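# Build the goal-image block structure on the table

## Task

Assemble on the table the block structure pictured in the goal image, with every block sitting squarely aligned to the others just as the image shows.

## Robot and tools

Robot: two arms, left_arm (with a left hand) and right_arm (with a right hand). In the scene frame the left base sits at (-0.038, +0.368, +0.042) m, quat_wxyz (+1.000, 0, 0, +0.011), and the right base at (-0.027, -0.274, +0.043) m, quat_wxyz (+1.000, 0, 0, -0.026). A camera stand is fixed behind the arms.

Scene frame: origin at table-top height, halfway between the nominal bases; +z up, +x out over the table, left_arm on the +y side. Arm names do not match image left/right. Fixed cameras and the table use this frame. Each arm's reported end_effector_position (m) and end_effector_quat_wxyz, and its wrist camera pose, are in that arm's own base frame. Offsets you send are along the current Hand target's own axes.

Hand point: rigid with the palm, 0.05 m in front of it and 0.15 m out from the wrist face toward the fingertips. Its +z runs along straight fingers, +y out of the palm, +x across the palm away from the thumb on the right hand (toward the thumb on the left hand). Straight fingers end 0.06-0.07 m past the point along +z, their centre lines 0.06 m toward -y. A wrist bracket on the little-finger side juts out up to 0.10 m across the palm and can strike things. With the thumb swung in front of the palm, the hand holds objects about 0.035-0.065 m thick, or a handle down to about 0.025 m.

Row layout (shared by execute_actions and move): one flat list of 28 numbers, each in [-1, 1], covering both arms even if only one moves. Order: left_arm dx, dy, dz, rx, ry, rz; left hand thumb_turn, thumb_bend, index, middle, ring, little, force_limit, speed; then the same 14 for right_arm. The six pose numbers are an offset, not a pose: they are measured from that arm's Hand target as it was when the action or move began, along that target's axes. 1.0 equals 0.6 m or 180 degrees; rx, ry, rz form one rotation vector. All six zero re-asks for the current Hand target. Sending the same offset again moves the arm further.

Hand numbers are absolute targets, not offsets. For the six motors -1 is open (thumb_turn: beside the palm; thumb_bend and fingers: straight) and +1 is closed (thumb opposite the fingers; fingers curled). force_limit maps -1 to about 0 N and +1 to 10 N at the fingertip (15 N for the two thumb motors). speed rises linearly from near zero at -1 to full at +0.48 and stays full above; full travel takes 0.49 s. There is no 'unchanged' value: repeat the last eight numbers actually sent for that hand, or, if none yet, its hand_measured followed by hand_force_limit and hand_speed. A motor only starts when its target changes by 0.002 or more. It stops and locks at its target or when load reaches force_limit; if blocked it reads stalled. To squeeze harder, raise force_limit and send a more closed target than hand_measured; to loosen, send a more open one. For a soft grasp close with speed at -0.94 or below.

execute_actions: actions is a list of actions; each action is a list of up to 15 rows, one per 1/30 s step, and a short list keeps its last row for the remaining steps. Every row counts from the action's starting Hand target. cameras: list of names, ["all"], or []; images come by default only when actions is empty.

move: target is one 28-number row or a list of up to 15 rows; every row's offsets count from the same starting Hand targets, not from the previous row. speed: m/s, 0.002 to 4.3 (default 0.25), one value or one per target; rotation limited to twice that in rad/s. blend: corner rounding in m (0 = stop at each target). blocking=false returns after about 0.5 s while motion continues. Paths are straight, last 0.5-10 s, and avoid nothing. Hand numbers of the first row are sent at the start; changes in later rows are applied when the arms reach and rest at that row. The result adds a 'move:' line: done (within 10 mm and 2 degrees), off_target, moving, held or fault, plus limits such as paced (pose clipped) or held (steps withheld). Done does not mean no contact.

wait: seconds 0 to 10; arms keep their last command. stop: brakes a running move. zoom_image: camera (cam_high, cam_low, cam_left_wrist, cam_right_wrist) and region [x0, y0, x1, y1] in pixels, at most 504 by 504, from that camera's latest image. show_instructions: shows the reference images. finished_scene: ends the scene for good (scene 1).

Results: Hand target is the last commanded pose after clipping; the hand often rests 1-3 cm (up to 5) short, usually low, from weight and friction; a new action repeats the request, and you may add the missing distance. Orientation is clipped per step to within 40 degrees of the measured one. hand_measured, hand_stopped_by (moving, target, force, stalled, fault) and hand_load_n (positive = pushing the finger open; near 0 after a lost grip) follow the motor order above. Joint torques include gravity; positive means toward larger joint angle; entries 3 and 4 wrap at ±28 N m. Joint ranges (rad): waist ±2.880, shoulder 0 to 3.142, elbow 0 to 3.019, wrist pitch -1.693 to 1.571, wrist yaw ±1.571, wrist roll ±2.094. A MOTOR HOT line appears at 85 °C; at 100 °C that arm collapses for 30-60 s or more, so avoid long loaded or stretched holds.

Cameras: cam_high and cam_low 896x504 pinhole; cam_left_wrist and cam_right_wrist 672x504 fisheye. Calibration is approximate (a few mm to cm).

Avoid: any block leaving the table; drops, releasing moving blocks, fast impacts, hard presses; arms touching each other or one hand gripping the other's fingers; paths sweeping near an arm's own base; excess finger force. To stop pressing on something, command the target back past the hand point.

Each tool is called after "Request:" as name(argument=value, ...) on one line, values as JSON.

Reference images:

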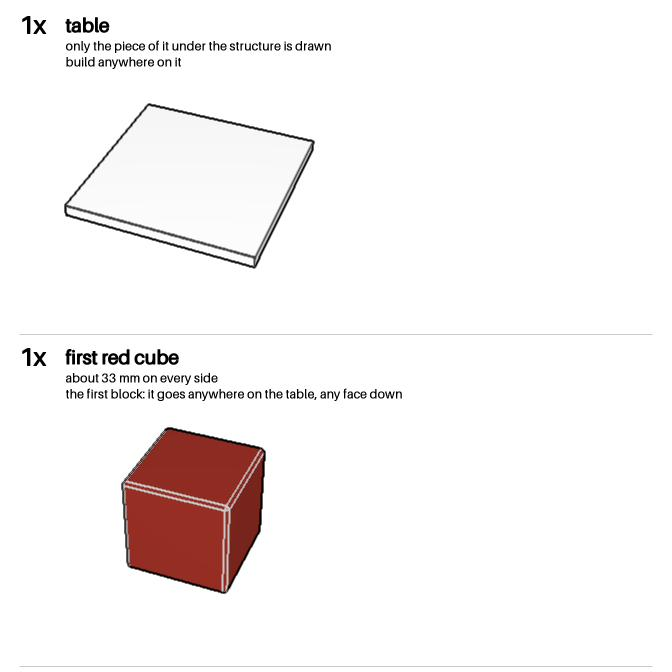

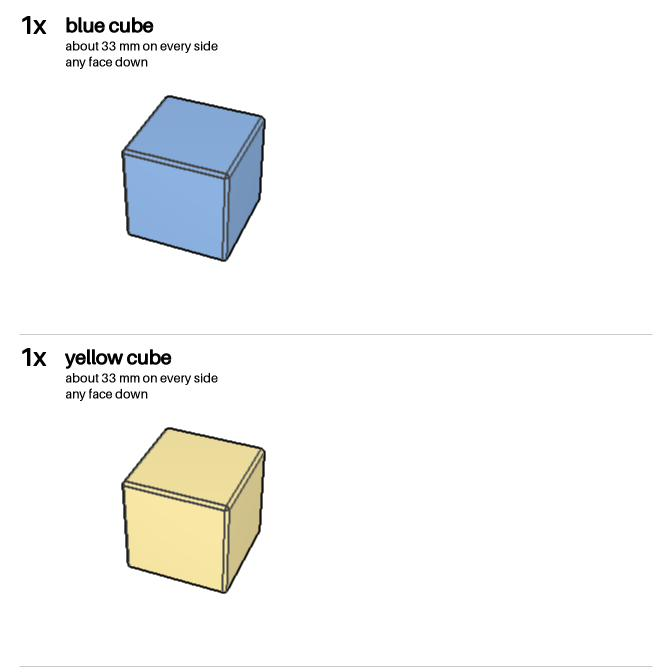

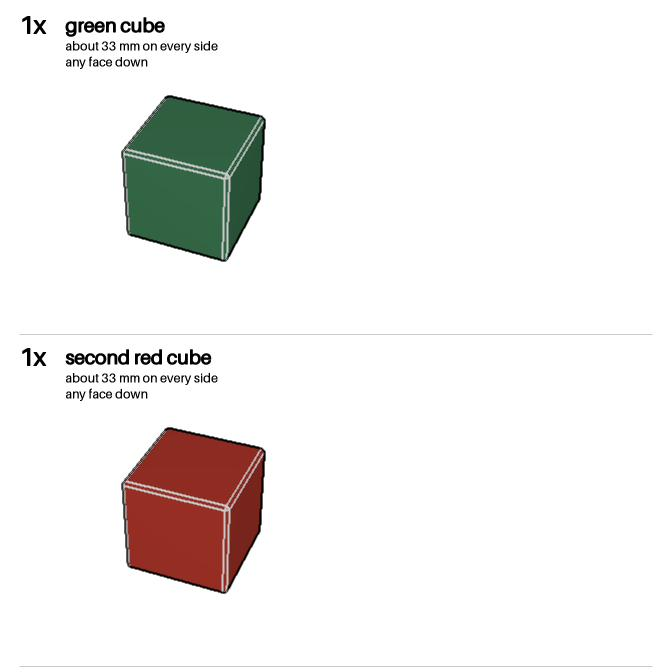

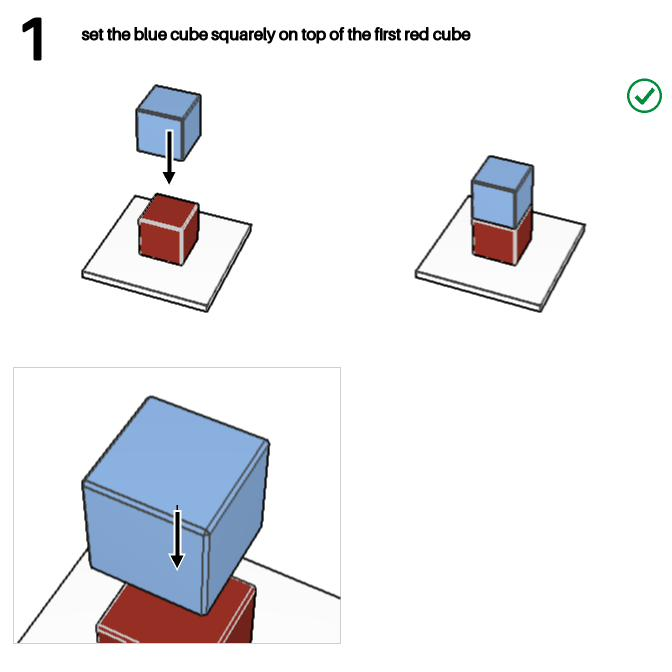

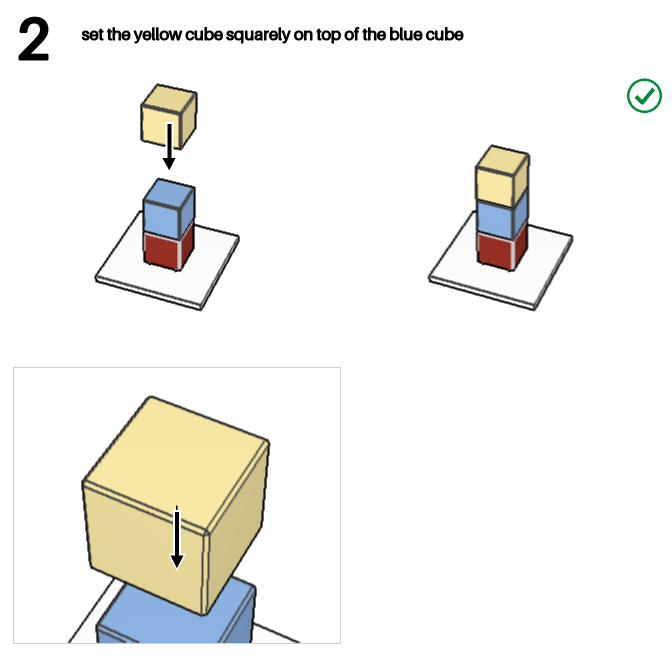

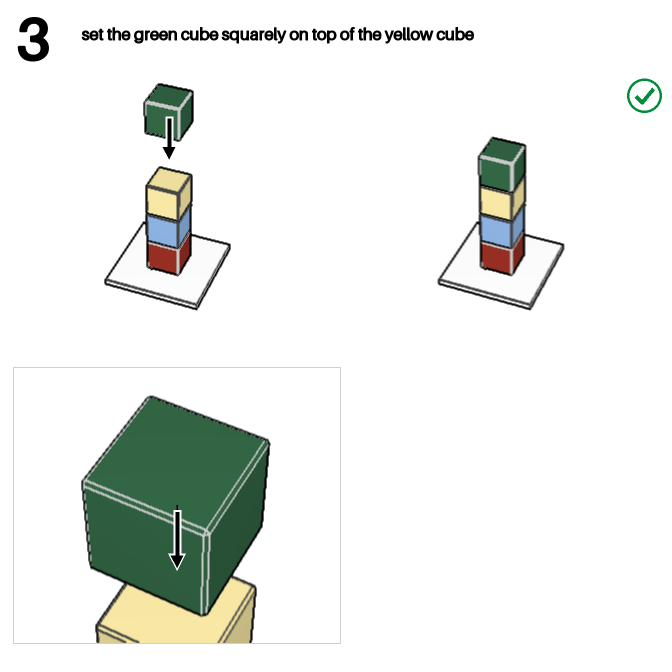

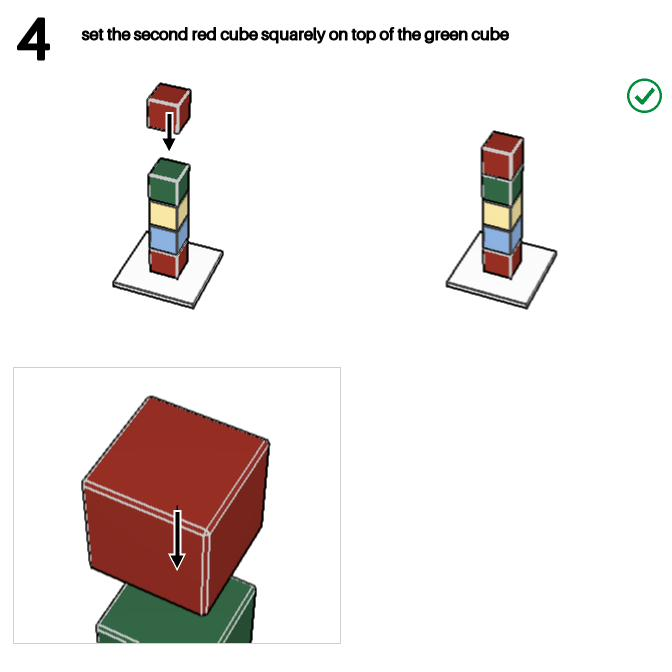

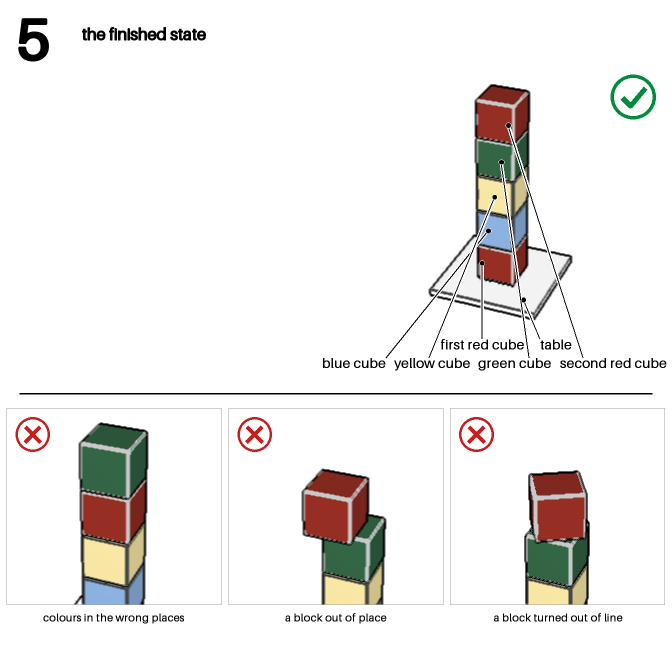

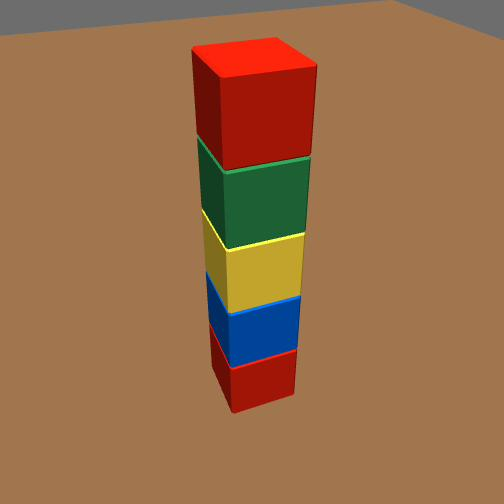

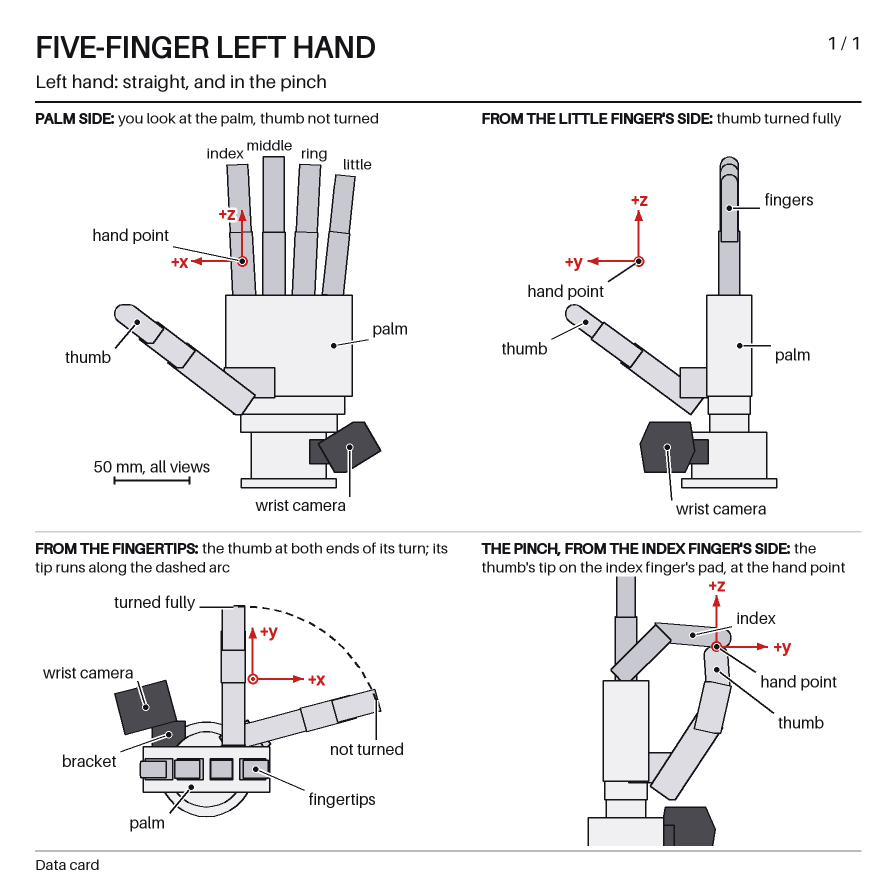

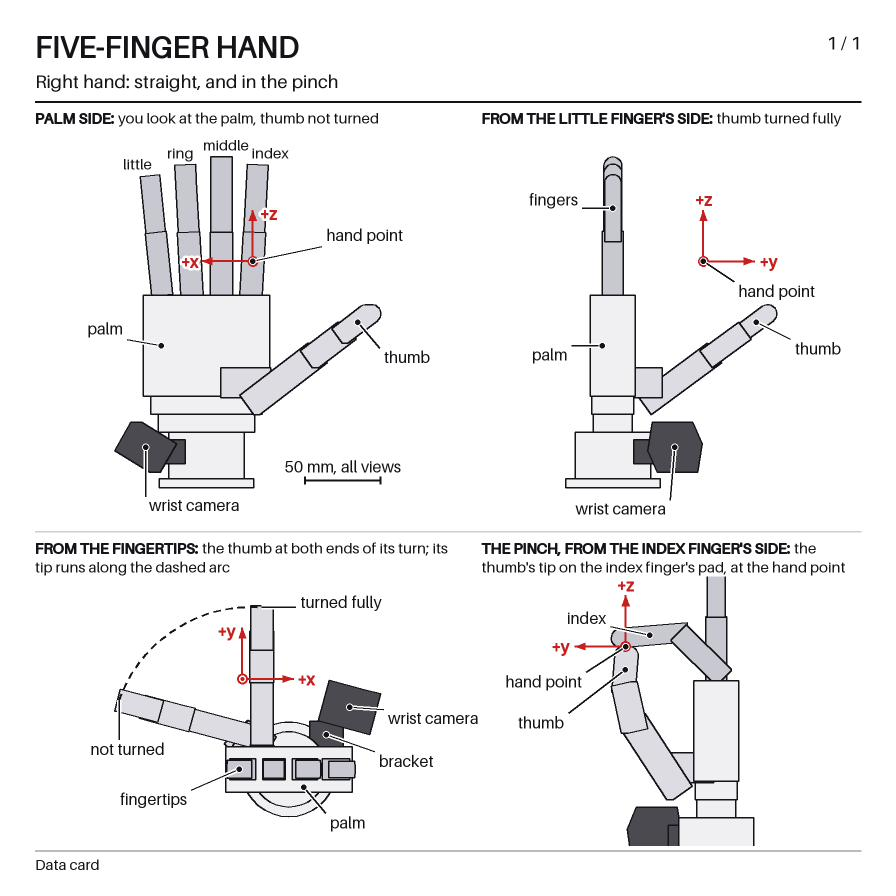

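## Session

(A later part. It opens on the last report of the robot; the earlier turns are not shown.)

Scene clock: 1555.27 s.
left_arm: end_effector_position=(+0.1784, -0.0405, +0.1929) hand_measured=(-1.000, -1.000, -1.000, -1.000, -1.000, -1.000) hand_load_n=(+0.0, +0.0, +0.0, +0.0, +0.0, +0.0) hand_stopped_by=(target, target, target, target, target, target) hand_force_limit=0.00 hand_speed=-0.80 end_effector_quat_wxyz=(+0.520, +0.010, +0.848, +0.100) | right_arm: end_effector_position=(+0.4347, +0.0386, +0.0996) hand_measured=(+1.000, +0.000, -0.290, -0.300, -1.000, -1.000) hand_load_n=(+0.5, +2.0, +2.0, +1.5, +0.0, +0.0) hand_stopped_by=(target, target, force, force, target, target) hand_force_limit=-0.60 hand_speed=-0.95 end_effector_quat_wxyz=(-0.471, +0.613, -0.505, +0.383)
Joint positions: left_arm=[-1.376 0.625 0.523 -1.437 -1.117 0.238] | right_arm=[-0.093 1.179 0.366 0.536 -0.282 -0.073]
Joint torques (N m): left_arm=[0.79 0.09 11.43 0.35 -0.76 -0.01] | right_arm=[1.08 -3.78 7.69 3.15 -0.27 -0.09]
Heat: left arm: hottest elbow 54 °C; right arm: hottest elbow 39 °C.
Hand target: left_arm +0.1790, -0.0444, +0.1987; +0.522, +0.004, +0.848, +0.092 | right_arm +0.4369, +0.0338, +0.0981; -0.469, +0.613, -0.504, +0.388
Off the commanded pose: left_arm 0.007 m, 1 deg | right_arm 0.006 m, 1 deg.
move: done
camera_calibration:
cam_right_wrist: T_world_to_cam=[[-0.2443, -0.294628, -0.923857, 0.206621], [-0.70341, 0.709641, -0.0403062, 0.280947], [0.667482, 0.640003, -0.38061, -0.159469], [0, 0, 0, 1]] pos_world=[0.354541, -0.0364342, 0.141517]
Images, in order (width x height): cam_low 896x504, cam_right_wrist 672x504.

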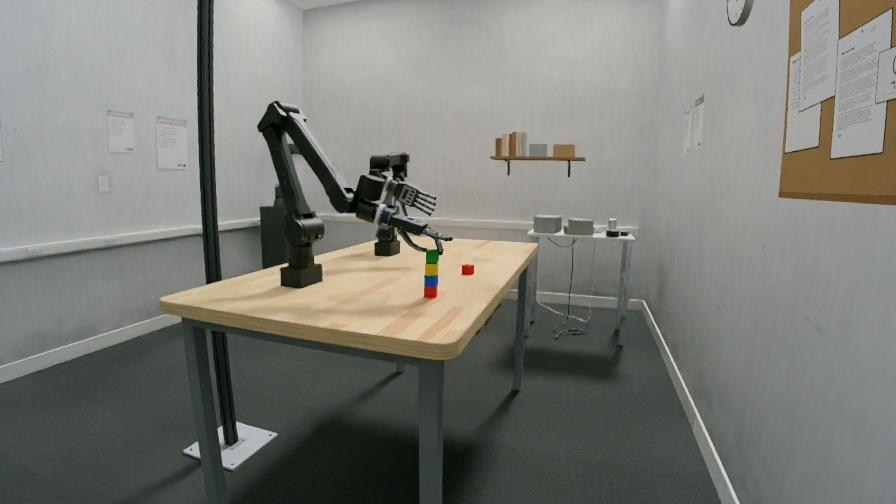

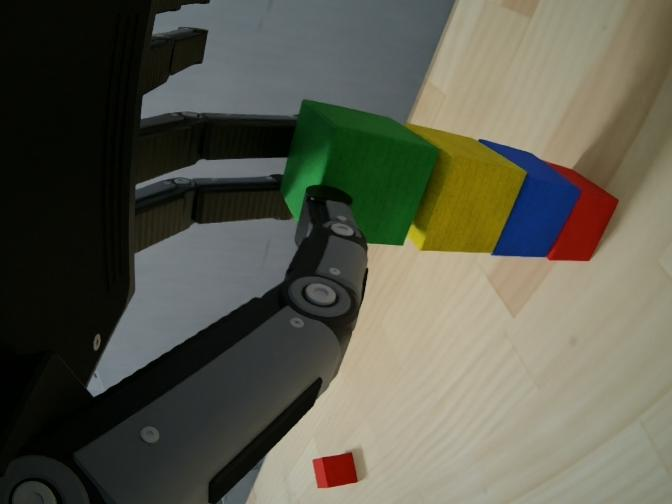

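Request:
move(target=[0,0,0,0,0,0,-1,-1,-1,-1,-1,-1,0,-0.8, -0.0006,0.0145,0.0008,0,0,0,1,0,0.1,0.1,-1,-1,-0.6,-0.95], speed=0.03, cameras=["cam_low","cam_right_wrist"])

Request:
zoom_image(camera="cam_low", region=[405, 240, 465, 300])

Request:
zoom_image(camera="cam_right_wrist", region=[270, 80, 520, 300])

Scene clock: 1565.57 s.
left_arm: end_effector_position=(+0.1784, -0.0405, +0.1929) hand_measured=(-1.000, -1.000, -1.000, -1.000, -1.000, -1.000) hand_load_n=(+0.0, +0.0, +0.0, +0.0, +0.0, +0.0) hand_stopped_by=(target, target, target, target, target, target) hand_force_limit=0.00 hand_speed=-0.80 end_effector_quat_wxyz=(+0.520, +0.010, +0.848, +0.100) | right_arm: end_effector_position=(+0.4346, +0.0386, +0.0944) hand_measured=(+1.000, +0.000, -0.290, -0.300, -1.000, -1.000) hand_load_n=(+0.0, +2.0, +2.0, +2.0, +0.0, +0.0) hand_stopped_by=(target, target, force, force, target, target) hand_force_limit=-0.60 hand_speed=-0.95 end_effector_quat_wxyz=(-0.473, +0.612, -0.503, +0.386)
Joint positions: left_arm=[-1.376 0.625 0.523 -1.437 -1.117 0.238] | right_arm=[-0.094 1.202 0.354 0.579 -0.283 -0.073]
Joint torques (N m): left_arm=[0.85 -0.03 11.47 0.38 -0.75 -0.01] | right_arm=[-0.03 -3.84 7.23 2.86 -0.27 -0.09]
Heat: left arm: hottest elbow 54 °C; right arm: hottest elbow 39 °C.
Hand target: left_arm +0.1790, -0.0444, +0.1987; +0.522, +0.004, +0.848, +0.092 | right_arm +0.4351, +0.0338, +0.0895; -0.469, +0.613, -0.504, +0.388
Off the commanded pose: left_arm 0.007 m, 1 deg | right_arm 0.007 m, 1 deg.
move: done
camera_calibration:
cam_right_wrist: T_world_to_cam=[[-0.23646, -0.295227, -0.925704, 0.198502], [-0.703331, 0.709335, -0.0465648, 0.281159], [0.670382, 0.640066, -0.375372, -0.163108], [0, 0, 0, 1]] pos_world=[0.35403, -0.0364333, 0.13562]
Images, in order (width x height): cam_low 896x504, cam_right_wrist 672x504.

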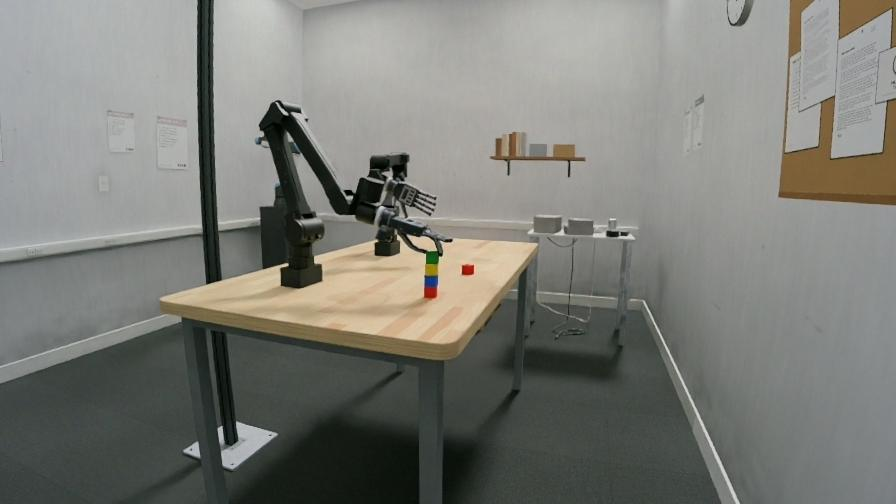

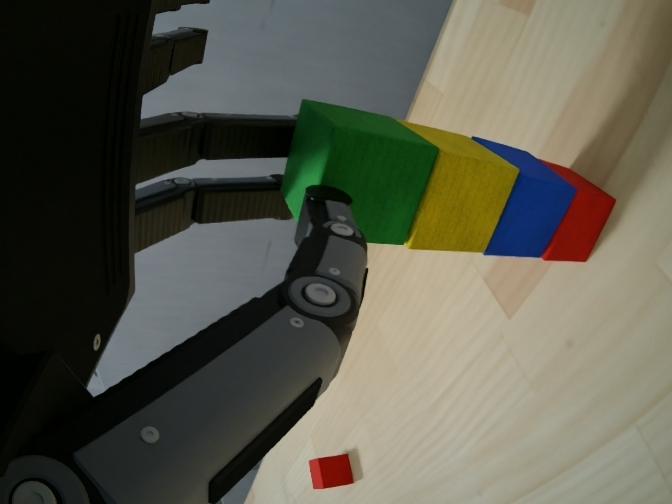

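Scaled by 8.400.

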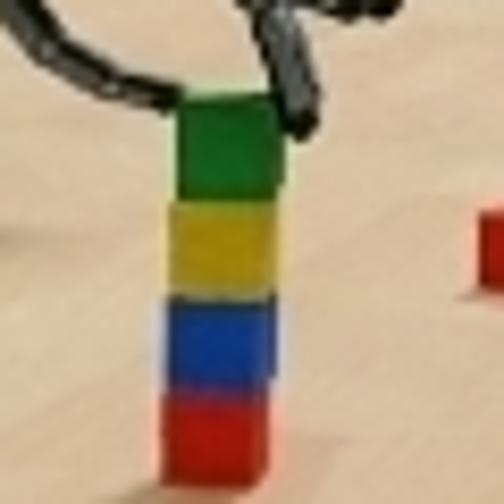

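Scaled by 2.016 from the camera's 672x504 image, which has a finer 960x720 frame.

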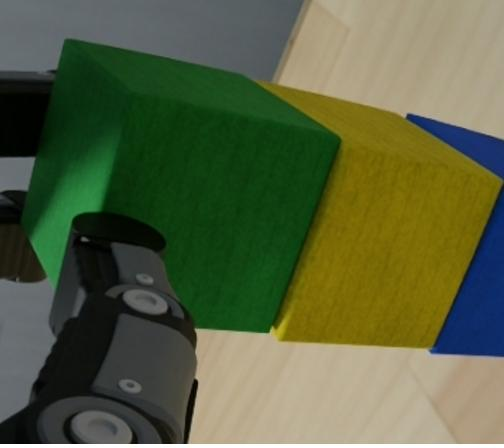

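Request:
execute_actions(actions=[[[0,0,0,0,0,0,-1,-1,-1,-1,-1,-1,0,-0.8, -0.0003,-0.0045,-0.0025,0,0,0,1,0,0.1,0.1,-1,-1,-0.6,-0.95]],[[0,0,0,0,0,0,-1,-1,-1,-1,-1,-1,0,-0.8, 0,0,0,0,0,0,1,0,0.1,0.1,-1,-1,-0.6,-0.95]]], cameras=["cam_low"])

Request:
zoom_image(camera="cam_low", region=[405, 240, 465, 300])

Scene clock: 1579.70 s.
left_arm: end_effector_position=(+0.1784, -0.0405, +0.1929) hand_measured=(-1.000, -1.000, -1.000, -1.000, -1.000, -1.000) hand_load_n=(+0.0, +0.0, +0.0, +0.0, +0.0, +0.0) hand_stopped_by=(target, target, target, target, target, target) hand_force_limit=0.00 hand_speed=-0.80 end_effector_quat_wxyz=(+0.520, +0.010, +0.848, +0.100) | right_arm: end_effector_position=(+0.4346, +0.0385, +0.0944) hand_measured=(+1.000, +0.000, -0.290, -0.300, -1.000, -1.000) hand_load_n=(+0.0, +1.5, +2.0, +2.0, +0.0, +0.0) hand_stopped_by=(target, target, force, force, target, target) hand_force_limit=-0.60 hand_speed=-0.95 end_effector_quat_wxyz=(-0.473, +0.612, -0.503, +0.386)
Joint positions: left_arm=[-1.376 0.625 0.523 -1.437 -1.117 0.238] | right_arm=[-0.094 1.202 0.354 0.579 -0.283 -0.073]
Joint torques (N m): left_arm=[0.85 0.09 11.47 0.36 -0.76 -0.01] | right_arm=[-0.44 -5.19 7.42 2.04 -0.25 -0.17]
Heat: left arm: hottest elbow 54 °C; right arm: hottest elbow 38 °C.
Hand target: left_arm +0.1790, -0.0444, +0.1987; +0.522, +0.004, +0.848, +0.092 | right_arm +0.4344, +0.0338, +0.0925; -0.469, +0.613, -0.504, +0.388
Off the commanded pose: left_arm 0.007 m, 1 deg | right_arm 0.005 m, 1 deg.
Images, in order (width x height): cam_low 896x504.

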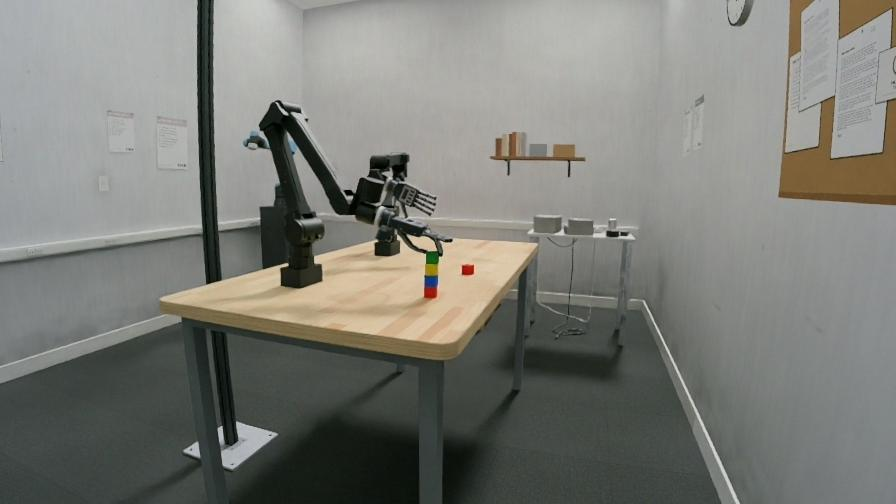

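Scaled by 8.400.

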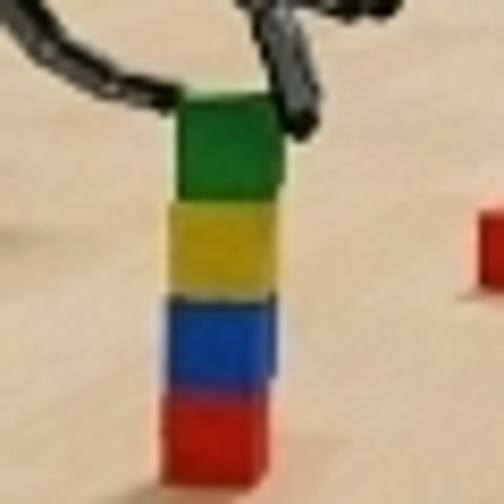

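Request:
execute_actions(actions=[[[0,0,0,0,0,0,-1,-1,-1,-1,-1,-1,0,-0.8, 0,0,0,0,0,0,1,0,-0.5,-0.5,-1,-1,-0.6,-0.92]],[[0,0,0,0,0,0,-1,-1,-1,-1,-1,-1,0,-0.8, 0,0,0,0,0,0,1,0,-0.5,-0.5,-1,-1,-0.6,-0.92]],[[0,0,0,0,0,0,-1,-1,-1,-1,-1,-1,0,-0.8, 0,0,0,0,0,0,1,0,-0.5,-0.5,-1,-1,-0.6,-0.92]]], cameras=["cam_low","cam_right_wrist"])

Request:
zoom_image(camera="cam_low", region=[405, 240, 465, 300])

Request:
zoom_image(camera="cam_right_wrist", region=[270, 80, 520, 300])

Scene clock: 1592.93 s.
left_arm: end_effector_position=(+0.1784, -0.0405, +0.1929) hand_measured=(-1.000, -1.000, -1.000, -1.000, -1.000, -1.000) hand_load_n=(+0.0, +0.0, +0.0, +0.0, +0.0, +0.0) hand_stopped_by=(target, target, target, target, target, target) hand_force_limit=0.00 hand_speed=-0.80 end_effector_quat_wxyz=(+0.520, +0.010, +0.848, +0.100) | right_arm: end_effector_position=(+0.4346, +0.0385, +0.0944) hand_measured=(+1.000, +0.000, -0.500, -0.500, -1.000, -1.000) hand_load_n=(+0.0, +0.0, +0.0, -0.5, +0.0, +0.0) hand_stopped_by=(target, target, target, target, target, target) hand_force_limit=-0.60 hand_speed=-0.92 end_effector_quat_wxyz=(-0.473, +0.612, -0.503, +0.386)
Joint positions: left_arm=[-1.376 0.625 0.523 -1.437 -1.117 0.238] | right_arm=[-0.094 1.202 0.354 0.579 -0.283 -0.073]
Joint torques (N m): left_arm=[0.85 0.03 11.48 0.34 -0.76 -0.02] | right_arm=[0.62 -5.01 7.46 2.24 -0.24 -0.1]
Heat: left arm: hottest elbow 54 °C; right arm: hottest elbow 38 °C.
Hand target: left_arm +0.1790, -0.0444, +0.1987; +0.522, +0.004, +0.848, +0.092 | right_arm +0.4344, +0.0337, +0.0925; -0.469, +0.613, -0.504, +0.388
Off the commanded pose: left_arm 0.007 m, 1 deg | right_arm 0.005 m, 1 deg.
camera_calibration:
cam_right_wrist: T_world_to_cam=[[-0.236524, -0.295161, -0.925709, 0.198498], [-0.703309, 0.709363, -0.0464797, 0.281212], [0.670383, 0.640066, -0.375371, -0.163044], [0, 0, 0, 1]] pos_world=[0.35403, -0.0365334, 0.13562]
Images, in order (width x height): cam_low 896x504, cam_right_wrist 672x504.

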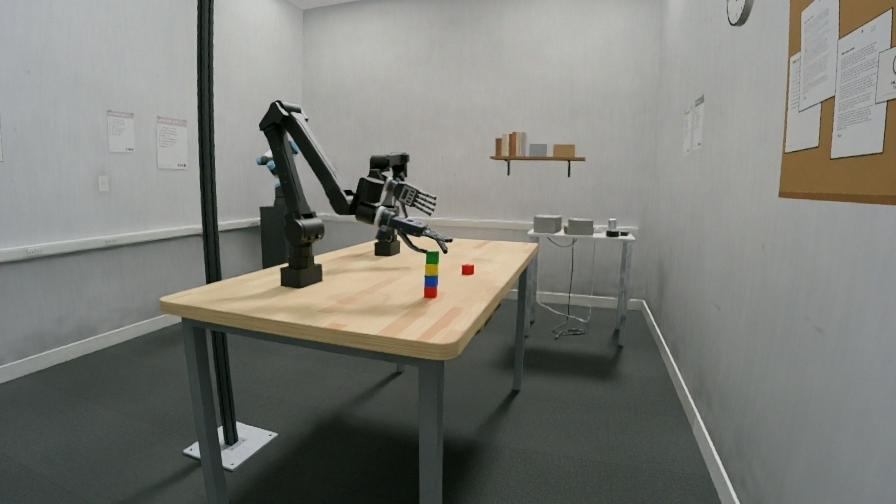

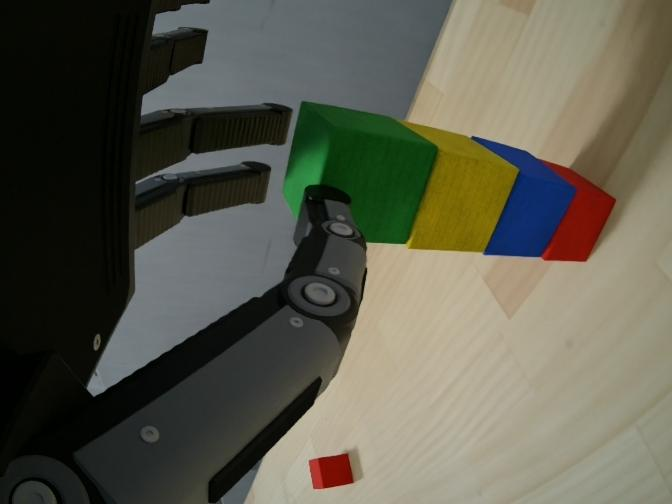

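Scaled by 8.400.

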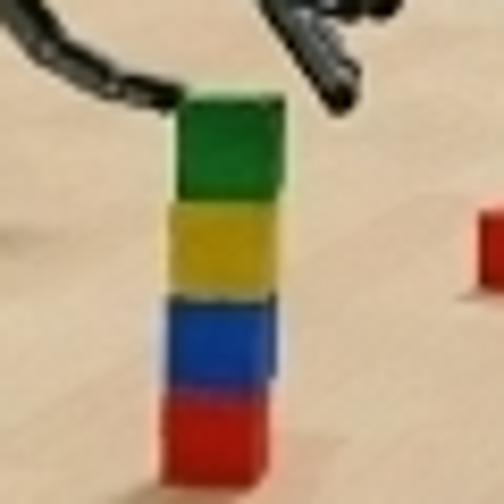

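Scaled by 2.016 from the camera's 672x504 image, which has a finer 960x720 frame.

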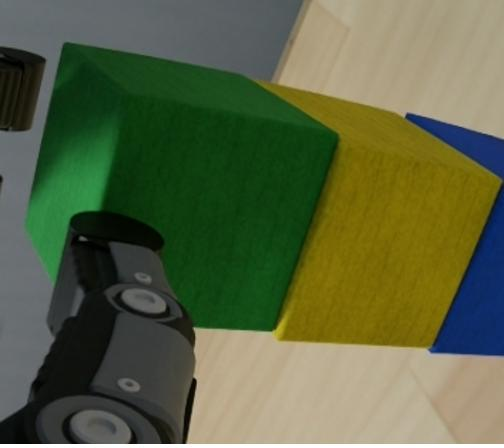

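Request:
move(target=[[0,0,0,0,0,0,-1,-1,-1,-1,-1,-1,0,-0.8, 0,0,0,0,0,0,1,0,-1,-1,-1,-1,-0.4,-0.3],[0,0,0,0,0,0,-1,-1,-1,-1,-1,-1,0,-0.8, 0,0.0173,-0.0644,0,0,0,1,0,-1,-1,-1,-1,-0.4,-0.3],[0,0,0,0,0,0,-1,-1,-1,-1,-1,-1,0,-0.8, 0.0002,-0.1115,-0.0989,0,0,0,1,0,-1,-1,-1,-1,-0.4,-0.3],[0,0,0,0,0,0,-1,-1,-1,-1,-1,-1,0,-0.8, -0.4862,-0.0858,0.0767,0.0005,-0.3574,-0.0959,1,0,-1,-1,-1,-1,-0.4,-0.3],[0,0,0,0,0,0,-1,-1,-1,-1,-1,-1,0,-0.8, -0.4864,0.0092,0.1022,0.0005,-0.3574,-0.0959,1,0,-1,-1,-1,-1,-0.4,-0.3]], speed=[0.1,0.08,0.2,0.3,0.2], blend=[0,0,0.01,0.02,0], cameras=["cam_high","cam_low","cam_right_wrist"])

Request:
zoom_image(camera="cam_low", region=[405, 240, 465, 300])

Request:
zoom_image(camera="cam_high", region=[280, 260, 330, 310])

Scene clock: 1647.97 s.
left_arm: end_effector_position=(+0.1784, -0.0405, +0.1929) hand_measured=(-1.000, -1.000, -1.000, -1.000, -1.000, -1.000) hand_load_n=(+0.0, +0.0, +0.0, +0.0, +0.0, +0.0) hand_stopped_by=(target, target, target, target, target, target) hand_force_limit=0.00 hand_speed=-0.80 end_effector_quat_wxyz=(+0.520, +0.010, +0.848, +0.100) | right_arm: end_effector_position=(+0.4286, +0.3244, +0.0672) hand_measured=(+1.000, +0.000, -1.000, -1.000, -1.000, -1.000) hand_load_n=(+0.0, +0.0, +0.0, +0.0, +0.0, +0.0) hand_stopped_by=(target, target, target, target, target, target) hand_force_limit=-0.40 hand_speed=-0.30 end_effector_quat_wxyz=(-0.600, +0.792, -0.098, +0.059)
Joint positions: left_arm=[-1.376 0.625 0.523 -1.437 -1.117 0.238] | right_arm=[0.344 1.682 0.831 0.366 -0.947 -0.38]
Joint torques (N m): left_arm=[0.79 0.15 11.44 0.38 -0.75 -0.02] | right_arm=[1.79 -11.16 8.72 2.21 -0.5 -0.1]
Heat: left arm: hottest elbow 54 °C; right arm: hottest elbow 38 °C.
Hand target: left_arm +0.1790, -0.0444, +0.1987; +0.522, +0.004, +0.848, +0.092 | right_arm +0.4354, +0.3312, +0.0706; -0.605, +0.789, -0.085, +0.067
Off the commanded pose: left_arm 0.007 m, 1 deg | right_arm 0.010 m, 2 deg.
move: done
camera_calibration:
cam_right_wrist: T_world_to_cam=[[0.148899, -0.349896, -0.924879, 0.108742], [-0.937754, -0.346737, -0.0197958, 0.514324], [-0.313763, 0.870256, -0.379745, -0.00482838], [0, 0, 0, 1]] pos_world=[0.464603, 0.220585, 0.108921]
Images, in order (width x height): cam_high 896x504, cam_low 896x504, cam_right_wrist 672x504.

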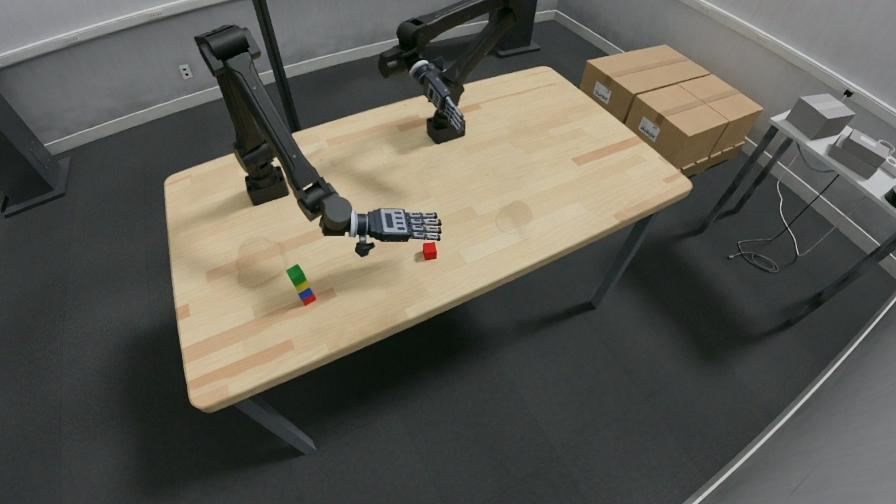

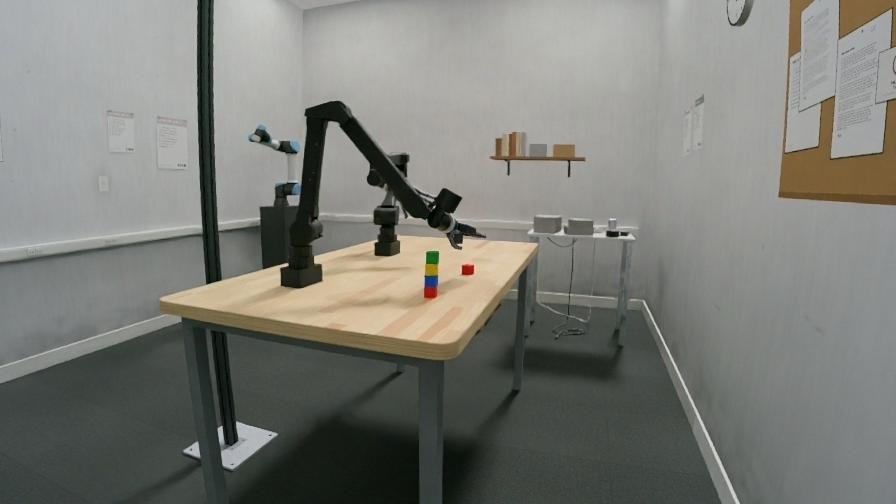

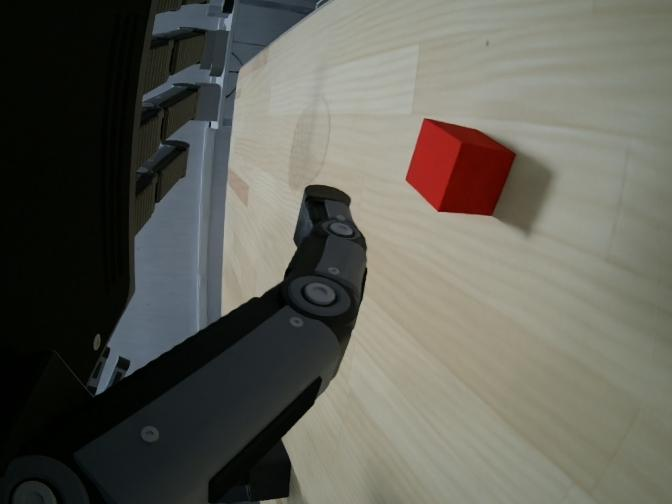

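Scaled by 8.400.

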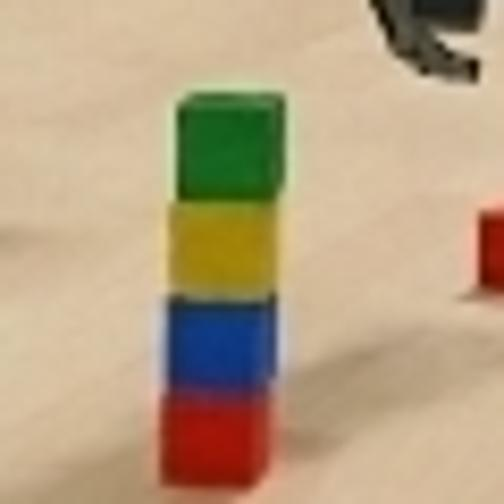

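Scaled by 10.080.

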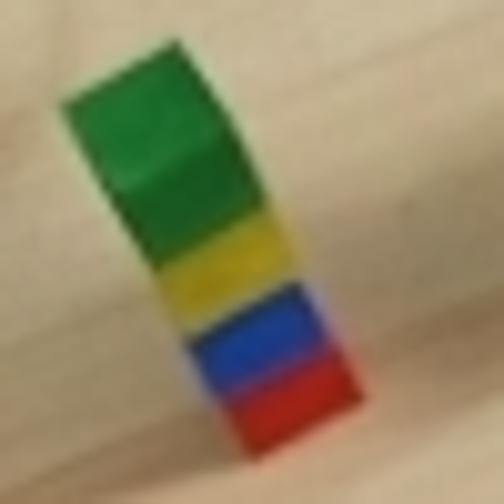

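Request:
zoom_image(camera="cam_right_wrist", region=[370, 80, 550, 240])

Scaled by 2.800 from the camera's 672x504 image, which has a finer 960x720 frame.

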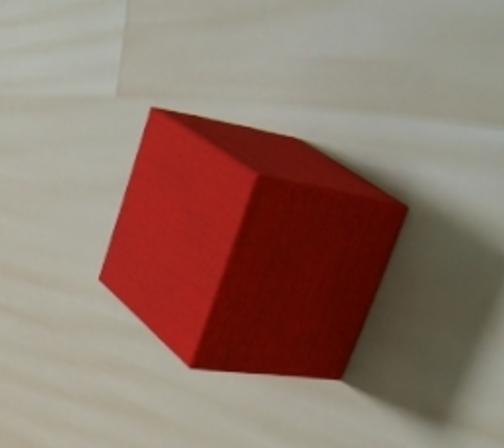

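Request:
move(target=[0,0,0,0,0,0,-1,-1,-1,-1,-1,-1,0,-0.8, -0.0028,0.0583,0.0792,0,0,-0.008,1,0,-1,-1,-1,-1,-0.4,-0.3], speed=0.15, cameras=["cam_right_wrist"])

Request:
zoom_image(camera="cam_right_wrist", region=[300, 50, 540, 290])

Scene clock: 1686.87 s.
left_arm: end_effector_position=(+0.1784, -0.0405, +0.1929) hand_measured=(-1.000, -1.000, -1.000, -1.000, -1.000, -1.000) hand_load_n=(+0.0, +0.0, +0.0, +0.0, +0.0, +0.0) hand_stopped_by=(target, target, target, target, target, target) hand_force_limit=0.00 hand_speed=-0.80 end_effector_quat_wxyz=(+0.520, +0.010, +0.848, +0.100) | right_arm: end_effector_position=(+0.4292, +0.3581, +0.0175) hand_measured=(+1.000, +0.000, -1.000, -1.000, -1.000, -1.000) hand_load_n=(+0.0, +0.0, -0.5, +0.0, +0.0, +0.0) hand_stopped_by=(target, target, target, target, target, target) hand_force_limit=-0.40 hand_speed=-0.30 end_effector_quat_wxyz=(-0.597, +0.795, -0.081, +0.066)
Joint positions: left_arm=[-1.376 0.625 0.523 -1.437 -1.117 0.238] | right_arm=[0.415 1.825 0.845 0.521 -0.89 -0.376]
Joint torques (N m): left_arm=[0.85 0.15 11.44 0.35 -0.76 -0.02] | right_arm=[1.67 -11.69 9.09 2.54 -0.26 0.01]
Heat: left arm: hottest elbow 54 °C; right arm: hottest elbow 40 °C.
Hand target: left_arm +0.1790, -0.0444, +0.1987; +0.522, +0.004, +0.848, +0.092 | right_arm +0.4417, +0.3674, +0.0242; -0.604, +0.790, -0.075, +0.074
Off the commanded pose: left_arm 0.007 m, 1 deg | right_arm 0.017 m, 2 deg.
move: off_target (right_arm)
camera_calibration:
cam_right_wrist: T_world_to_cam=[[0.183621, -0.35892, -0.915128, 0.062716], [-0.929997, -0.364989, -0.0434536, 0.529177], [-0.318415, 0.859046, -0.400814, -0.046378], [0, 0, 0, 1]] pos_world=[0.46585, 0.255495, 0.0617989]
Images, in order (width x height): cam_right_wrist 672x504.

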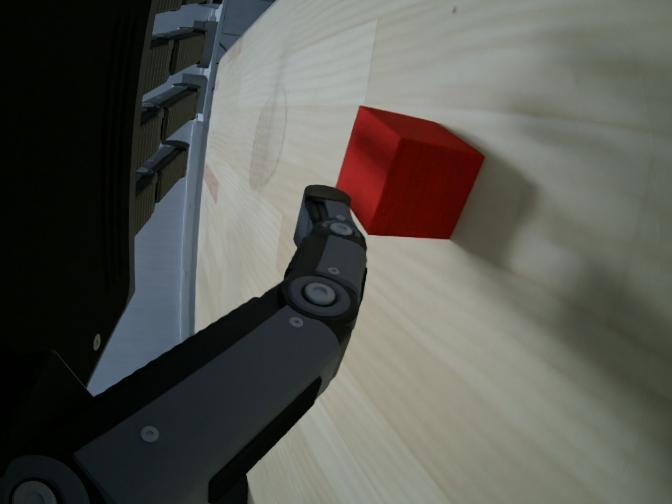

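Scaled by 2.100 from the camera's 672x504 image, which has a finer 960x720 frame.

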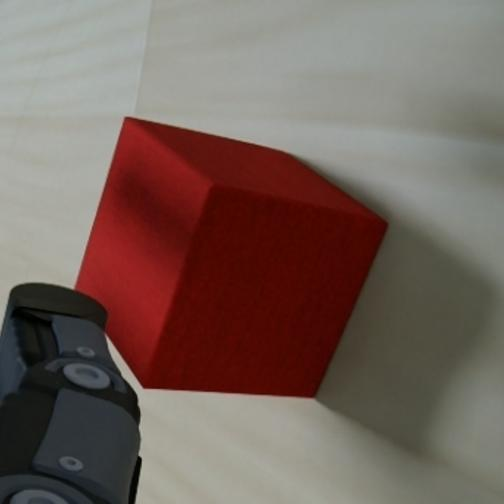

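Request:
move(target=[0,0,0,0,0,0,-1,-1,-1,-1,-1,-1,0,-0.8, 0.003,0.0387,0.0203,0,0,0,1,0,-1,-1,-1,-1,-0.4,-0.3], speed=0.1, cameras=["cam_right_wrist"])

Request:
zoom_image(camera="cam_right_wrist", region=[240, 80, 480, 320])

Scene clock: 1712.60 s.
left_arm: end_effector_position=(+0.1784, -0.0405, +0.1929) hand_measured=(-1.000, -1.000, -1.000, -1.000, -1.000, -1.000) hand_load_n=(+0.0, +0.0, +0.0, +0.0, +0.0, +0.0) hand_stopped_by=(target, target, target, target, target, target) hand_force_limit=0.00 hand_speed=-0.80 end_effector_quat_wxyz=(+0.520, +0.010, +0.848, +0.100) | right_arm: end_effector_position=(+0.4355, +0.3614, -0.0051) hand_measured=(+1.000, +0.000, -1.000, -1.000, -1.000, -1.000) hand_load_n=(+0.0, +0.0, +0.0, +0.0, +0.0, +0.0) hand_stopped_by=(target, target, target, target, target, target) hand_force_limit=-0.40 hand_speed=-0.30 end_effector_quat_wxyz=(-0.598, +0.795, -0.082, +0.069)
Joint positions: left_arm=[-1.376 0.625 0.523 -1.437 -1.117 0.238] | right_arm=[0.417 1.895 0.858 0.585 -0.884 -0.371]
Joint torques (N m): left_arm=[0.73 0.09 11.43 0.35 -0.76 -0.02] | right_arm=[1.73 -12.69 8.47 2.3 -0.27 0.07]
Heat: left arm: hottest elbow 54 °C; right arm: hottest elbow 39 °C.
Hand target: left_arm +0.1790, -0.0444, +0.1987; +0.522, +0.004, +0.848, +0.092 | right_arm +0.4455, +0.3726, -0.0010; -0.604, +0.790, -0.075, +0.074
Off the commanded pose: left_arm 0.007 m, 1 deg | right_arm 0.015 m, 1 deg.
move: off_target (right_arm)
camera_calibration:
cam_right_wrist: T_world_to_cam=[[0.185685, -0.358193, -0.914997, 0.040861], [-0.931536, -0.360477, -0.0479253, 0.534262], [-0.312669, 0.861251, -0.400605, -0.0596451], [0, 0, 0, 1]] pos_world=[0.471448, 0.258594, 0.0390982]
Images, in order (width x height): cam_right_wrist 672x504.

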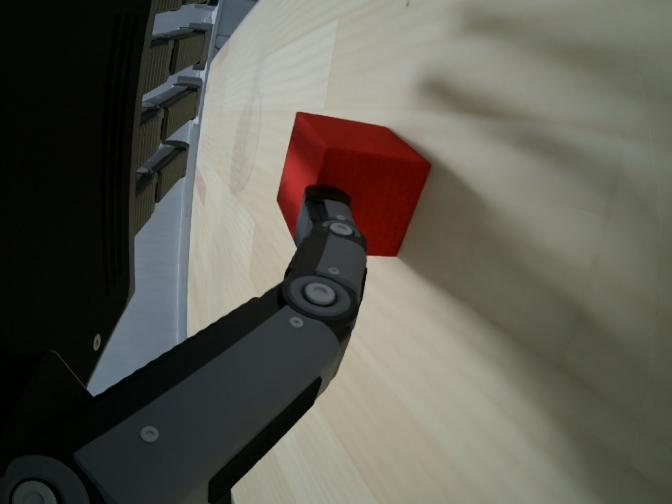

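Scaled by 2.100 from the camera's 672x504 image, which has a finer 960x720 frame.

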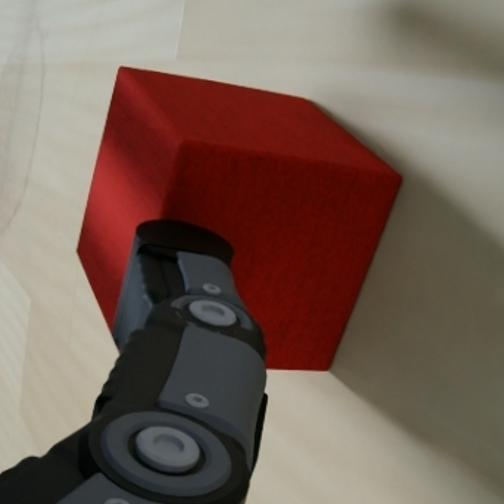

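Request:
execute_actions(actions=[[[0,0,0,0,0,0,-1,-1,-1,-1,-1,-1,0,-0.8, 0,0,0,0,0,0,1,0,-0.45,-0.45,-1,-1,-0.6,-0.5]],[[0,0,0,0,0,0,-1,-1,-1,-1,-1,-1,0,-0.8, 0,0,0,0,0,0,1,0,-0.45,-0.45,-1,-1,-0.6,-0.5]],[[0,0,0,0,0,0,-1,-1,-1,-1,-1,-1,0,-0.8, 0,0,0,0,0,0,1,0,0.1,0.1,-1,-1,-0.6,-0.95]],[[0,0,0,0,0,0,-1,-1,-1,-1,-1,-1,0,-0.8, 0,0,0,0,0,0,1,0,0.1,0.1,-1,-1,-0.6,-0.95]],[[0,0,0,0,0,0,-1,-1,-1,-1,-1,-1,0,-0.8, 0,0,0,0,0,0,1,0,0.1,0.1,-1,-1,-0.6,-0.95]]], cameras=["cam_right_wrist"])

Request:
zoom_image(camera="cam_right_wrist", region=[240, 80, 480, 320])

Scene clock: 1726.20 s.
left_arm: end_effector_position=(+0.1784, -0.0405, +0.1929) hand_measured=(-1.000, -1.000, -1.000, -1.000, -1.000, -1.000) hand_load_n=(+0.0, +0.0, +0.0, +0.0, +0.0, +0.0) hand_stopped_by=(target, target, target, target, target, target) hand_force_limit=0.00 hand_speed=-0.80 end_effector_quat_wxyz=(+0.520, +0.010, +0.848, +0.100) | right_arm: end_effector_position=(+0.4356, +0.3617, -0.0050) hand_measured=(+1.000, +0.000, -0.300, -0.296, -1.000, -1.000) hand_load_n=(-0.5, +2.5, +2.0, +2.5, +0.0, +0.0) hand_stopped_by=(target, target, force, force, target, target) hand_force_limit=-0.60 hand_speed=-0.95 end_effector_quat_wxyz=(-0.598, +0.794, -0.082, +0.069)
Joint positions: left_arm=[-1.376 0.625 0.523 -1.437 -1.117 0.238] | right_arm=[0.417 1.895 0.858 0.587 -0.884 -0.37]
Joint torques (N m): left_arm=[0.85 0.15 11.44 0.36 -0.75 -0.02] | right_arm=[1.32 -11.75 8.73 2.39 -0.27 0.09]
Heat: left arm: hottest elbow 54 °C; right arm: hottest elbow 40 °C.
Hand target: left_arm +0.1790, -0.0444, +0.1987; +0.522, +0.004, +0.848, +0.092 | right_arm +0.4455, +0.3726, -0.0010; -0.604, +0.790, -0.075, +0.074
Off the commanded pose: left_arm 0.007 m, 1 deg | right_arm 0.015 m, 1 deg.
camera_calibration:
cam_right_wrist: T_world_to_cam=[[0.185631, -0.357805, -0.915159, 0.0409552], [-0.931648, -0.360157, -0.0481634, 0.534317], [-0.312368, 0.861547, -0.400204, -0.0600108], [0, 0, 0, 1]] pos_world=[0.471448, 0.258794, 0.0391985]
Images, in order (width x height): cam_right_wrist 672x504.

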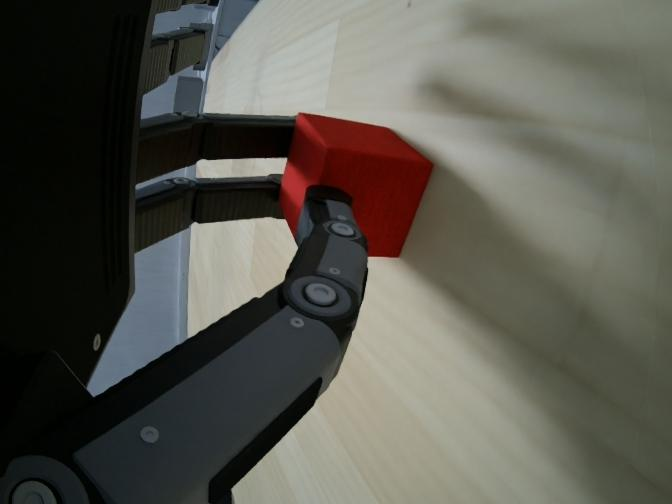

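Scaled by 2.100 from the camera's 672x504 image, which has a finer 960x720 frame.

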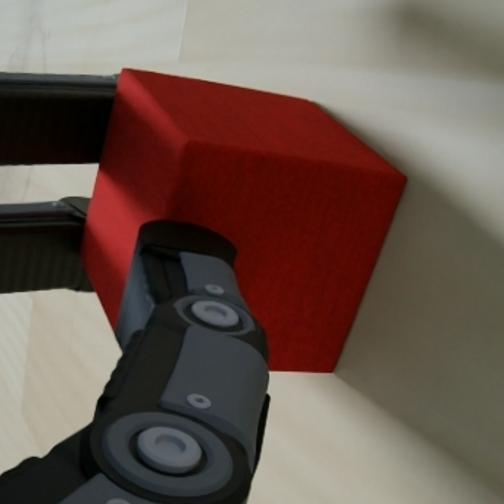

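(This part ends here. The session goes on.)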